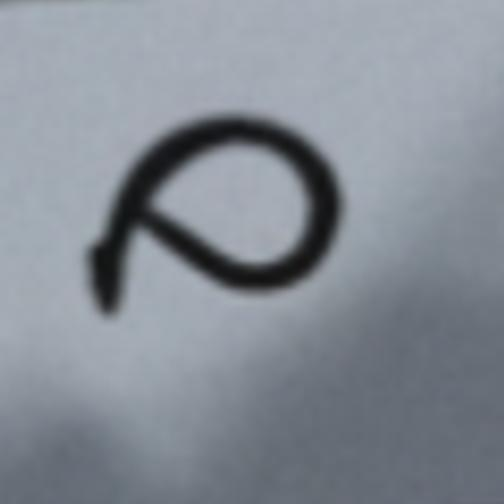

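Request:
move:
  target:
    - [0.0331,-0.1186,0.2225,0,0,0,0.21,0,-0.22,-0.096,0.21,0,-0.076,-0.4,-0.754,0,-0.576,-0.696,0.671,-0.677,0.12,-0.168,0.4,-0.9,0,0,0,0,0,0,-0.754,0,-0.576,-0.696,-0.754,0,-0.576,-0.696,-0.754,0,-0.576,-0.696,-0.714,-0.678,-0.226,-0.168,0.4,-0.6]
    - [0.0485,-0.1060,0.2369,0,0,0,0.21,0,-0.22,-0.096,0.21,0,-0.076,-0.4,-0.754,0,-0.576,-0.696,0.671,-0.677,0.12,-0.168,0.4,-0.9,0,0,0,0,0,0,-0.754,0,-0.576,-0.696,-0.754,0,-0.576,-0.696,-0.754,0,-0.576,-0.696,-0.714,-0.678,-0.226,-0.168,0.4,-0.6]
    - [0.0535,-0.0959,0.2473,0,0,0,0.21,0,-0.22,-0.096,0.21,0,-0.076,-0.4,-0.754,0,-0.576,-0.696,0.671,-0.677,0.12,-0.168,0.4,-0.9,0,0,0,0,0,0,-0.754,0,-0.576,-0.696,-0.754,0,-0.576,-0.696,-0.754,0,-0.576,-0.696,-0.714,-0.678,-0.226,-0.168,0.4,-0.6]
    - [0.0534,-0.0975,0.2602,0,0,0,0.21,0,-0.22,-0.096,0.21,0,-0.076,-0.4,-0.754,0,-0.576,-0.696,0.671,-0.677,0.12,-0.168,0.4,-0.9,0,0,0,0,0,0,-0.754,0,-0.576,-0.696,-0.754,0,-0.576,-0.696,-0.754,0,-0.576,-0.696,-0.714,-0.678,-0.226,-0.168,0.4,-0.6]
    - [0.0527,-0.1053,0.2706,0,0,0,0.21,0,-0.22,-0.096,0.21,0,-0.076,-0.4,-0.754,0,-0.576,-0.696,0.671,-0.677,0.12,-0.168,0.4,-0.9,0,0,0,0,0,0,-0.754,0,-0.576,-0.696,-0.754,0,-0.576,-0.696,-0.754,0,-0.576,-0.696,-0.714,-0.678,-0.226,-0.168,0.4,-0.6]
    - [0.0516,-0.1172,0.2757,0,0,0,0.21,0,-0.22,-0.096,0.21,0,-0.076,-0.4,-0.754,0,-0.576,-0.696,0.671,-0.677,0.12,-0.168,0.4,-0.9,0,0,0,0,0,0,-0.754,0,-0.576,-0.696,-0.754,0,-0.576,-0.696,-0.754,0,-0.576,-0.696,-0.714,-0.678,-0.226,-0.168,0.4,-0.6]
    - [0.0505,-0.1301,0.2741,0,0,0,0.21,0,-0.22,-0.096,0.21,0,-0.076,-0.4,-0.754,0,-0.576,-0.696,0.671,-0.677,0.12,-0.168,0.4,-0.9,0,0,0,0,0,0,-0.754,0,-0.576,-0.696,-0.754,0,-0.576,-0.696,-0.754,0,-0.576,-0.696,-0.714,-0.678,-0.226,-0.168,0.4,-0.6]
    - [0.0496,-0.1404,0.2663,0,0,0,0.21,0,-0.22,-0.096,0.21,0,-0.076,-0.4,-0.754,0,-0.576,-0.696,0.671,-0.677,0.12,-0.168,0.4,-0.9,0,0,0,0,0,0,-0.754,0,-0.576,-0.696,-0.754,0,-0.576,-0.696,-0.754,0,-0.576,-0.696,-0.714,-0.678,-0.226,-0.168,0.4,-0.6]
    - [0.0492,-0.1455,0.2543,0,0,0,0.21,0,-0.22,-0.096,0.21,0,-0.076,-0.4,-0.754,0,-0.576,-0.696,0.671,-0.677,0.12,-0.168,0.4,-0.9,0,0,0,0,0,0,-0.754,0,-0.576,-0.696,-0.754,0,-0.576,-0.696,-0.754,0,-0.576,-0.696,-0.714,-0.678,-0.226,-0.168,0.4,-0.6]
    - [0.0493,-0.1439,0.2414,0,0,0,0.21,0,-0.22,-0.096,0.21,0,-0.076,-0.4,-0.754,0,-0.576,-0.696,0.671,-0.677,0.12,-0.168,0.4,-0.9,0,0,0,0,0,0,-0.754,0,-0.576,-0.696,-0.754,0,-0.576,-0.696,-0.754,0,-0.576,-0.696,-0.714,-0.678,-0.226,-0.168,0.4,-0.6]
    - [0.0500,-0.1361,0.2310,0,0,0,0.21,0,-0.22,-0.096,0.21,0,-0.076,-0.4,-0.754,0,-0.576,-0.696,0.671,-0.677,0.12,-0.168,0.4,-0.9,0,0,0,0,0,0,-0.754,0,-0.576,-0.696,-0.754,0,-0.576,-0.696,-0.754,0,-0.576,-0.696,-0.714,-0.678,-0.226,-0.168,0.4,-0.6]
    - [0.0510,-0.1242,0.2260,0,0,0,0.21,0,-0.22,-0.096,0.21,0,-0.076,-0.4,-0.754,0,-0.576,-0.696,0.671,-0.677,0.12,-0.168,0.4,-0.9,0,0,0,0,0,0,-0.754,0,-0.576,-0.696,-0.754,0,-0.576,-0.696,-0.754,0,-0.576,-0.696,-0.714,-0.678,-0.226,-0.168,0.4,-0.6]
    - [0.0522,-0.1113,0.2276,0,0,0,0.21,0,-0.22,-0.096,0.21,0,-0.076,-0.4,-0.754,0,-0.576,-0.696,0.671,-0.677,0.12,-0.168,0.4,-0.9,0,0,0,0,0,0,-0.754,0,-0.576,-0.696,-0.754,0,-0.576,-0.696,-0.754,0,-0.576,-0.696,-0.714,-0.678,-0.226,-0.168,0.4,-0.6]
    - [0.0531,-0.1010,0.2354,0,0,0,0.21,0,-0.22,-0.096,0.21,0,-0.076,-0.4,-0.754,0,-0.576,-0.696,0.671,-0.677,0.12,-0.168,0.4,-0.9,0,0,0,0,0,0,-0.754,0,-0.576,-0.696,-0.754,0,-0.576,-0.696,-0.754,0,-0.576,-0.696,-0.714,-0.678,-0.226,-0.168,0.4,-0.6]
    - [0.0422,-0.0915,0.2513,0,0,0,0.21,0,-0.22,-0.096,0.21,0,-0.076,-0.4,-0.754,0,-0.576,-0.696,0.671,-0.677,0.12,-0.168,0.4,-0.9,0,0,0,0,0,0,-0.754,0,-0.576,-0.696,-0.754,0,-0.576,-0.696,-0.754,0,-0.576,-0.696,-0.714,-0.678,-0.226,-0.168,0.4,-0.6]
  speed: [0.2,0.06,0.06,0.06,0.06,0.06,0.06,0.06,0.06,0.06,0.06,0.06,0.06,0.06,0.06]
  blend: 0.003

Request:
move:
  target: [-0.0422,0.0909,-0.2507,0,0,0,0.21,0,-0.22,-0.096,0.21,0,-0.076,-0.4,-0.754,0,-0.576,-0.696,0.671,-0.677,0.12,-0.168,0.4,-0.9,0,0,0,0,0,0,-0.754,0,-0.576,-0.696,-0.754,0,-0.576,-0.696,-0.754,0,-0.576,-0.696,-0.714,-0.678,-0.226,-0.168,0.4,-0.6]
  speed: 0.2
  cameras: ["cam_above"]

Request:
zoom_image:
  camera: "cam_above"
  region: [250, 360, 310, 420]

Scene clock: 783.33 s.
left_arm: end_effector_position=(+0.4098, -0.1137, +0.1002) hand_goal=(+0.210, +0.000, -0.220, -0.096, +0.210, +0.000, -0.076, -0.400, -0.754, +0.000, -0.576, -0.696, +0.670, -0.678, +0.120, -0.168) hand_measured=(+0.160, -0.004, -0.238, -0.102, +0.158, -0.004, -0.092, -0.406, -0.754, -0.002, -0.576, -0.696, +0.666, -0.678, +0.012, -0.190) hand_current_ma=(-86, -2, -15, -2, -90, -1, -12, -3, +0, -1, +0, +0, -1, +0, -385, -32) hand_state=(blocked, goal, goal, goal, blocked, goal, goal, goal, goal, goal, goal, goal, goal, goal, blocked, blocked) hand_current_limit=0.40 hand_speed=-0.90 end_effector_quat_wxyz=(+0.667, +0.294, +0.643, -0.237) | right_arm: end_effector_position=(+0.3704, -0.9331, +0.4266) hand_goal=(-0.754, +0.000, -0.576, -0.696, -0.754, +0.000, -0.576, -0.696, -0.754, +0.000, -0.576, -0.696, -0.714, -0.678, -0.226, -0.168) hand_measured=(-0.754, -0.002, -0.576, -0.696, -0.754, -0.002, -0.576, -0.696, -0.754, -0.002, -0.576, -0.696, -0.714, -0.678, -0.226, -0.168) hand_current_ma=(+0, -1, +0, +0, +0, -1, +0, +0, +0, -1, +0, +0, +0, +0, +1, +0) hand_state=(goal, goal, goal, goal, goal, goal, goal, goal, goal, goal, goal, goal, goal, goal, goal, goal) hand_current_limit=0.40 hand_speed=-0.60 end_effector_quat_wxyz=(+0.242, +0.664, -0.243, +0.665)
Joint positions: left_arm=[2.135 -2.142 -1.892 -2.248 -1.791 1.659] | right_arm=[-1.009 -1.653 1.748 -0.097 1.239 -1.568]
Joint torques (N m): left_arm=[-7.55 35.04 7.91 3.11 -1.81 -0.15] | right_arm=[-4.77 -18.06 -15.54 -3.97 -2.35 -1.71]
Wrist force (N): left_arm=[2.7 1.6 -1.4] | right_arm=[0.0 -0.6 0.2]
Wrist torque (N m): left_arm=[0.35 -0.20 0.08] | right_arm=[-0.07 -0.10 -0.05]
Wrist force, peak (N): left_arm=[2.4 2.6 -2.5] | right_arm=[-0.2 -1.0 0.5]
Hand target: left_arm +0.4097, -0.1137, +0.1000; +0.667, +0.294, +0.643, -0.237 | right_arm +0.3704, -0.9331, +0.4266; +0.242, +0.664, -0.243, +0.665
Off the commanded pose: left_arm 0.000 m, 0 deg | right_arm 0.000 m, 0 deg.
move: done

Scene clock: 784.63 s.
left_arm: end_effector_position=(+0.3381, +0.0284, +0.1299) hand_goal=(+0.210, +0.000, -0.220, -0.096, +0.210, +0.000, -0.076, -0.400, -0.754, +0.000, -0.576, -0.696, +0.670, -0.678, +0.120, -0.168) hand_measured=(+0.160, -0.004, -0.238, -0.102, +0.158, -0.004, -0.092, -0.406, -0.754, -0.002, -0.576, -0.696, +0.666, -0.678, +0.012, -0.190) hand_current_ma=(-86, -2, -15, -2, -90, -1, -12, -3, +0, -1, +0, +0, -1, +0, -385, -32) hand_state=(blocked, goal, goal, goal, blocked, goal, goal, goal, goal, goal, goal, goal, goal, goal, blocked, blocked) hand_current_limit=0.40 hand_speed=-0.90 end_effector_quat_wxyz=(+0.667, +0.294, +0.643, -0.237) | right_arm: end_effector_position=(+0.3704, -0.9331, +0.4266) hand_goal=(-0.754, +0.000, -0.576, -0.696, -0.754, +0.000, -0.576, -0.696, -0.754, +0.000, -0.576, -0.696, -0.714, -0.678, -0.226, -0.168) hand_measured=(-0.754, -0.002, -0.576, -0.696, -0.754, -0.002, -0.576, -0.696, -0.754, -0.002, -0.576, -0.696, -0.714, -0.678, -0.226, -0.168) hand_current_ma=(+0, -1, +0, +0, +0, -1, +0, +0, +0, -1, +0, +0, +0, +0, +1, +0) hand_state=(goal, goal, goal, goal, goal, goal, goal, goal, goal, goal, goal, goal, goal, goal, goal, goal) hand_current_limit=0.40 hand_speed=-0.60 end_effector_quat_wxyz=(+0.242, +0.664, -0.243, +0.665)
Joint positions: left_arm=[2.192 -1.809 -2.337 -2.136 -1.734 1.659] | right_arm=[-1.009 -1.653 1.748 -0.097 1.239 -1.568]
Joint torques (N m): left_arm=[-7.98 32.16 5.02 1.28 -1.65 0.1] | right_arm=[-3.62 -17.39 -16.3 -3.87 -2.23 -1.68]
Wrist force (N): left_arm=[2.4 1.7 -1.1] | right_arm=[-0.2 -0.5 0.4]
Wrist torque (N m): left_arm=[0.39 -0.12 0.07] | right_arm=[-0.08 -0.09 -0.07]
Wrist force, peak (N): left_arm=[2.4 2.4 -2.8] | right_arm=[-0.3 -0.7 0.6]
Hand target: left_arm +0.3380, +0.0285, +0.1299; +0.667, +0.294, +0.643, -0.237 | right_arm +0.3704, -0.9331, +0.4266; +0.242, +0.664, -0.243, +0.665
Off the commanded pose: left_arm 0.000 m, 0 deg | right_arm 0.000 m, 0 deg.
move: done
Images, in order (width x height): cam_above 504x504.

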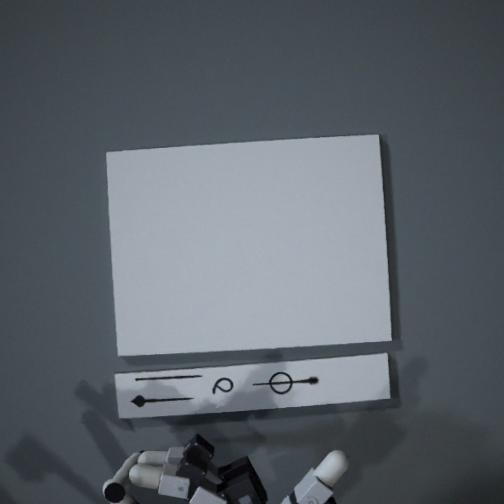

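Scaled by 8.400 from the camera's 504x504 image, which has a finer 720x720 frame.

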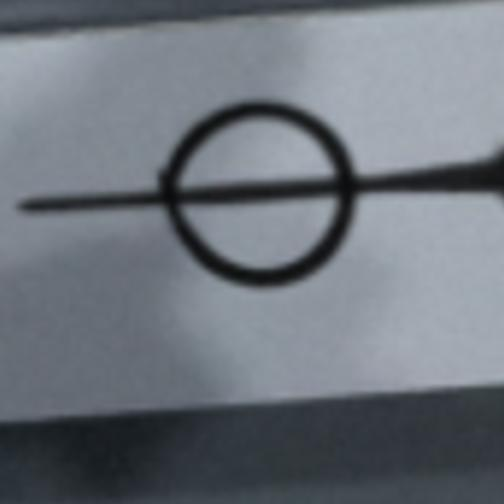

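Request:
zoom_image:
  camera: "cam_above"
  region: [97, 142, 127, 172]

Request:
zoom_image:
  camera: "cam_above"
  region: [365, 122, 395, 152]

Request:
zoom_image:
  camera: "cam_above"
  region: [375, 325, 405, 355]

Request:
zoom_image:
  camera: "cam_above"
  region: [105, 340, 135, 370]

Scaled by 16.800 from the camera's 504x504 image, which has a finer 720x720 frame.

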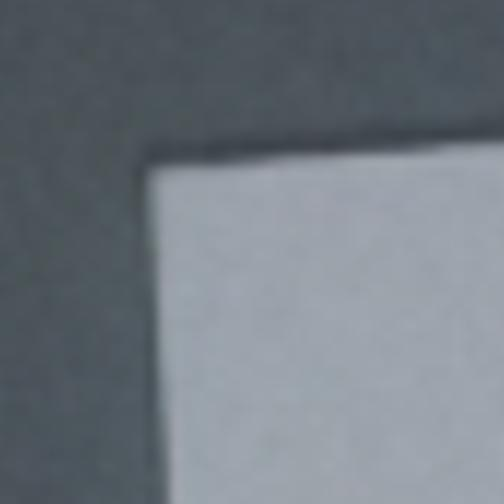

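Scaled by 16.800 from the camera's 504x504 image, which has a finer 720x720 frame.

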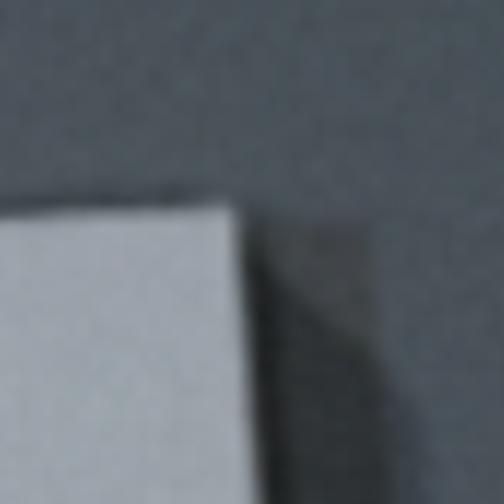

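Scaled by 16.800 from the camera's 504x504 image, which has a finer 720x720 frame.

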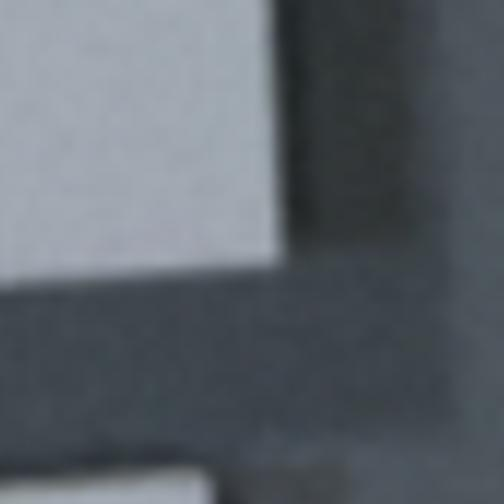

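Scaled by 16.800 from the camera's 504x504 image, which has a finer 720x720 frame.

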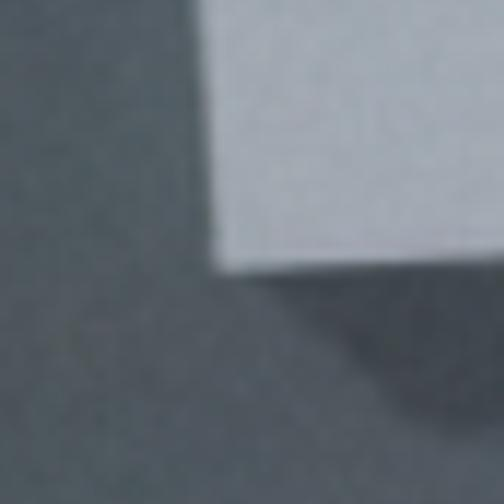

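Request:
move:
  target:
    - [0.0459,0.1422,0.2741,0,0,0,0.21,0,-0.22,-0.096,0.21,0,-0.076,-0.4,-0.754,0,-0.576,-0.696,0.671,-0.677,0.12,-0.168,0.4,-0.9,0,0,0,0,0,0,-0.754,0,-0.576,-0.696,-0.754,0,-0.576,-0.696,-0.754,0,-0.576,-0.696,-0.714,-0.678,-0.226,-0.168,0.4,-0.6]
    - [0.0717,0.1399,0.2741,0,0,0,0.21,0,-0.22,-0.096,0.21,0,-0.076,-0.4,-0.754,0,-0.576,-0.696,0.671,-0.677,0.12,-0.168,0.4,-0.9,0,0,0,0,0,0,-0.754,0,-0.576,-0.696,-0.754,0,-0.576,-0.696,-0.754,0,-0.576,-0.696,-0.714,-0.678,-0.226,-0.168,0.4,-0.6]
    - [0.0459,0.1422,0.2741,0,0,0,0.21,0,-0.22,-0.096,0.21,0,-0.076,-0.4,-0.754,0,-0.576,-0.696,0.671,-0.677,0.12,-0.168,0.4,-0.9,0,0,0,0,0,0,-0.754,0,-0.576,-0.696,-0.754,0,-0.576,-0.696,-0.754,0,-0.576,-0.696,-0.714,-0.678,-0.226,-0.168,0.4,-0.6]
    - [0.0524,0.2162,0.3200,0,0,0,0.21,0,-0.22,-0.096,0.21,0,-0.076,-0.4,-0.754,0,-0.576,-0.696,0.671,-0.677,0.12,-0.168,0.4,-0.9,0,0,0,0,0,0,-0.754,0,-0.576,-0.696,-0.754,0,-0.576,-0.696,-0.754,0,-0.576,-0.696,-0.714,-0.678,-0.226,-0.168,0.4,-0.6]
    - [0.0781,0.2140,0.3200,0,0,0,0.21,0,-0.22,-0.096,0.21,0,-0.076,-0.4,-0.754,0,-0.576,-0.696,0.671,-0.677,0.12,-0.168,0.4,-0.9,0,0,0,0,0,0,-0.754,0,-0.576,-0.696,-0.754,0,-0.576,-0.696,-0.754,0,-0.576,-0.696,-0.714,-0.678,-0.226,-0.168,0.4,-0.6]
    - [0.0524,0.2162,0.3200,0,0,0,0.21,0,-0.22,-0.096,0.21,0,-0.076,-0.4,-0.754,0,-0.576,-0.696,0.671,-0.677,0.12,-0.168,0.4,-0.9,0,0,0,0,0,0,-0.754,0,-0.576,-0.696,-0.754,0,-0.576,-0.696,-0.754,0,-0.576,-0.696,-0.714,-0.678,-0.226,-0.168,0.4,-0.6]
    - [0.0367,0.0372,0.6057,0,0,0,0.21,0,-0.22,-0.096,0.21,0,-0.076,-0.4,-0.754,0,-0.576,-0.696,0.671,-0.677,0.12,-0.168,0.4,-0.9,0,0,0,0,0,0,-0.754,0,-0.576,-0.696,-0.754,0,-0.576,-0.696,-0.754,0,-0.576,-0.696,-0.714,-0.678,-0.226,-0.168,0.4,-0.6]
    - [0.0625,0.0349,0.6057,0,0,0,0.21,0,-0.22,-0.096,0.21,0,-0.076,-0.4,-0.754,0,-0.576,-0.696,0.671,-0.677,0.12,-0.168,0.4,-0.9,0,0,0,0,0,0,-0.754,0,-0.576,-0.696,-0.754,0,-0.576,-0.696,-0.754,0,-0.576,-0.696,-0.714,-0.678,-0.226,-0.168,0.4,-0.6]
    - [0.0367,0.0372,0.6057,0,0,0,0.21,0,-0.22,-0.096,0.21,0,-0.076,-0.4,-0.754,0,-0.576,-0.696,0.671,-0.677,0.12,-0.168,0.4,-0.9,0,0,0,0,0,0,-0.754,0,-0.576,-0.696,-0.754,0,-0.576,-0.696,-0.754,0,-0.576,-0.696,-0.714,-0.678,-0.226,-0.168,0.4,-0.6]
    - [0.0304,-0.0355,0.5613,0,0,0,0.21,0,-0.22,-0.096,0.21,0,-0.076,-0.4,-0.754,0,-0.576,-0.696,0.671,-0.677,0.12,-0.168,0.4,-0.9,0,0,0,0,0,0,-0.754,0,-0.576,-0.696,-0.754,0,-0.576,-0.696,-0.754,0,-0.576,-0.696,-0.714,-0.678,-0.226,-0.168,0.4,-0.6]
    - [0.0561,-0.0378,0.5613,0,0,0,0.21,0,-0.22,-0.096,0.21,0,-0.076,-0.4,-0.754,0,-0.576,-0.696,0.671,-0.677,0.12,-0.168,0.4,-0.9,0,0,0,0,0,0,-0.754,0,-0.576,-0.696,-0.754,0,-0.576,-0.696,-0.754,0,-0.576,-0.696,-0.714,-0.678,-0.226,-0.168,0.4,-0.6]
    - [0.0304,-0.0355,0.5613,0,0,0,0.21,0,-0.22,-0.096,0.21,0,-0.076,-0.4,-0.754,0,-0.576,-0.696,0.671,-0.677,0.12,-0.168,0.4,-0.9,0,0,0,0,0,0,-0.754,0,-0.576,-0.696,-0.754,0,-0.576,-0.696,-0.754,0,-0.576,-0.696,-0.714,-0.678,-0.226,-0.168,0.4,-0.6]
  speed: [0.25,0.1,0.1,0.25,0.1,0.1,0.25,0.1,0.1,0.25,0.1,0.1]
  blend: [0.005,0,0.005,0.005,0,0.005,0.005,0,0.005,0.005,0,0]

Request:
move:
  target: [-0.0304,0.0355,-0.5613,0,0,0,0.21,0,-0.22,-0.096,0.21,0,-0.076,-0.4,-0.754,0,-0.576,-0.696,0.671,-0.677,0.12,-0.168,0.4,-0.9,0,0,0,0,0,0,-0.754,0,-0.576,-0.696,-0.754,0,-0.576,-0.696,-0.754,0,-0.576,-0.696,-0.714,-0.678,-0.226,-0.168,0.4,-0.6]
  speed: 0.25
  cameras: ["cam_above"]

Request:
zoom_image:
  camera: "cam_above"
  region: [100, 130, 400, 370]

Scene clock: 861.63 s.
left_arm: end_effector_position=(+0.5661, -0.2202, +0.1103) hand_goal=(+0.210, +0.000, -0.220, -0.096, +0.210, +0.000, -0.076, -0.400, -0.754, +0.000, -0.576, -0.696, +0.670, -0.678, +0.120, -0.168) hand_measured=(+0.160, -0.004, -0.238, -0.102, +0.158, -0.004, -0.092, -0.406, -0.754, -0.002, -0.576, -0.696, +0.666, -0.678, +0.012, -0.190) hand_current_ma=(-86, -2, -15, -2, -90, -1, -12, -3, +0, -1, +0, +0, -1, +0, -385, -32) hand_state=(blocked, goal, goal, goal, blocked, goal, goal, goal, goal, goal, goal, goal, goal, goal, blocked, blocked) hand_current_limit=0.40 hand_speed=-0.90 end_effector_quat_wxyz=(+0.667, +0.294, +0.643, -0.237) | right_arm: end_effector_position=(+0.3704, -0.9331, +0.4266) hand_goal=(-0.754, +0.000, -0.576, -0.696, -0.754, +0.000, -0.576, -0.696, -0.754, +0.000, -0.576, -0.696, -0.714, -0.678, -0.226, -0.168) hand_measured=(-0.754, -0.002, -0.576, -0.696, -0.754, -0.002, -0.576, -0.696, -0.754, -0.002, -0.576, -0.696, -0.714, -0.678, -0.226, -0.168) hand_current_ma=(+0, -1, +0, +0, +0, -1, +0, +0, +0, -1, +0, +0, +0, +0, +1, +0) hand_state=(goal, goal, goal, goal, goal, goal, goal, goal, goal, goal, goal, goal, goal, goal, goal, goal) hand_current_limit=0.40 hand_speed=-0.60 end_effector_quat_wxyz=(+0.242, +0.664, -0.243, +0.665)
Joint positions: left_arm=[2.247 -2.41 -1.332 -2.54 -1.679 1.659] | right_arm=[-1.009 -1.653 1.748 -0.097 1.239 -1.568]
Joint torques (N m): left_arm=[-7.03 43.11 11.56 1.68 -1.37 0.76] | right_arm=[-3.5 -18.63 -16.31 -3.98 -2.26 -1.62]
Wrist force (N): left_arm=[2.4 1.6 -1.5] | right_arm=[-0.2 -0.6 0.3]
Wrist torque (N m): left_arm=[0.37 -0.16 0.07] | right_arm=[-0.09 -0.08 -0.07]
Wrist force, peak (N): left_arm=[2.2 4.5 0.2] | right_arm=[0.1 -0.9 0.6]
Hand target: left_arm +0.5660, -0.2202, +0.1102; +0.667, +0.294, +0.643, -0.237 | right_arm +0.3704, -0.9331, +0.4266; +0.242, +0.664, -0.243, +0.665
Off the commanded pose: left_arm 0.000 m, 0 deg | right_arm 0.000 m, 0 deg.
move: done

Scene clock: 863.50 s.
left_arm: end_effector_position=(+0.3380, +0.0284, +0.1299) hand_goal=(+0.210, +0.000, -0.220, -0.096, +0.210, +0.000, -0.076, -0.400, -0.754, +0.000, -0.576, -0.696, +0.670, -0.678, +0.120, -0.168) hand_measured=(+0.160, -0.004, -0.238, -0.102, +0.158, -0.004, -0.092, -0.406, -0.754, -0.002, -0.576, -0.696, +0.666, -0.678, +0.012, -0.190) hand_current_ma=(-86, -2, -15, -2, -90, -1, -12, -3, +0, -1, +0, +0, -1, +0, -385, -32) hand_state=(blocked, goal, goal, goal, blocked, goal, goal, goal, goal, goal, goal, goal, goal, goal, blocked, blocked) hand_current_limit=0.40 hand_speed=-0.90 end_effector_quat_wxyz=(+0.667, +0.294, +0.643, -0.237) | right_arm: end_effector_position=(+0.3704, -0.9331, +0.4266) hand_goal=(-0.754, +0.000, -0.576, -0.696, -0.754, +0.000, -0.576, -0.696, -0.754, +0.000, -0.576, -0.696, -0.714, -0.678, -0.226, -0.168) hand_measured=(-0.754, -0.002, -0.576, -0.696, -0.754, -0.002, -0.576, -0.696, -0.754, -0.002, -0.576, -0.696, -0.714, -0.678, -0.226, -0.168) hand_current_ma=(+0, -1, +0, +0, +0, -1, +0, +0, +0, -1, +0, +0, +0, +0, +1, +0) hand_state=(goal, goal, goal, goal, goal, goal, goal, goal, goal, goal, goal, goal, goal, goal, goal, goal) hand_current_limit=0.40 hand_speed=-0.60 end_effector_quat_wxyz=(+0.242, +0.664, -0.243, +0.665)
Joint positions: left_arm=[2.192 -1.809 -2.337 -2.137 -1.734 1.659] | right_arm=[-1.009 -1.653 1.748 -0.097 1.239 -1.568]
Joint torques (N m): left_arm=[7.48 29.89 5.47 2.38 1.27 1.37] | right_arm=[-3.48 -18.16 -15.33 -3.85 -2.33 -1.69]
Wrist force (N): left_arm=[2.4 1.7 -0.9] | right_arm=[-0.1 -0.9 0.4]
Wrist torque (N m): left_arm=[0.36 -0.12 0.10] | right_arm=[-0.13 -0.10 -0.07]
Wrist force, peak (N): left_arm=[2.3 1.9 -3.3] | right_arm=[-0.2 -0.9 0.6]
Hand target: left_arm +0.3380, +0.0285, +0.1299; +0.667, +0.294, +0.643, -0.237 | right_arm +0.3704, -0.9331, +0.4266; +0.242, +0.664, -0.243, +0.665
Off the commanded pose: left_arm 0.000 m, 0 deg | right_arm 0.000 m, 0 deg.
move: done
Images, in order (width x height): cam_above 504x504.

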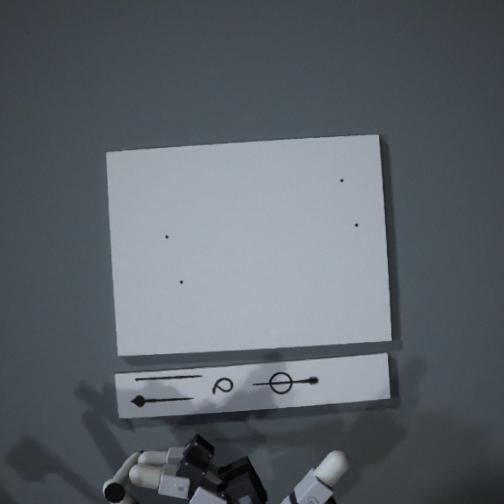

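Scaled by 1.680 from the camera's 504x504 image, which has a finer 720x720 frame.

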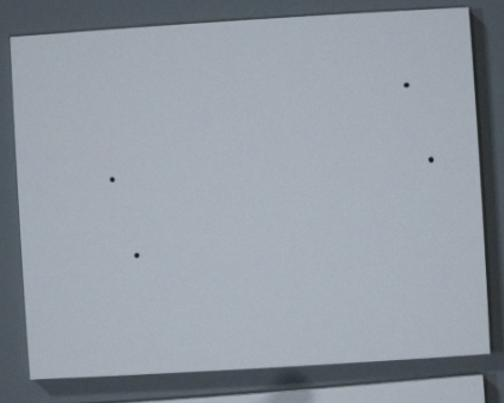

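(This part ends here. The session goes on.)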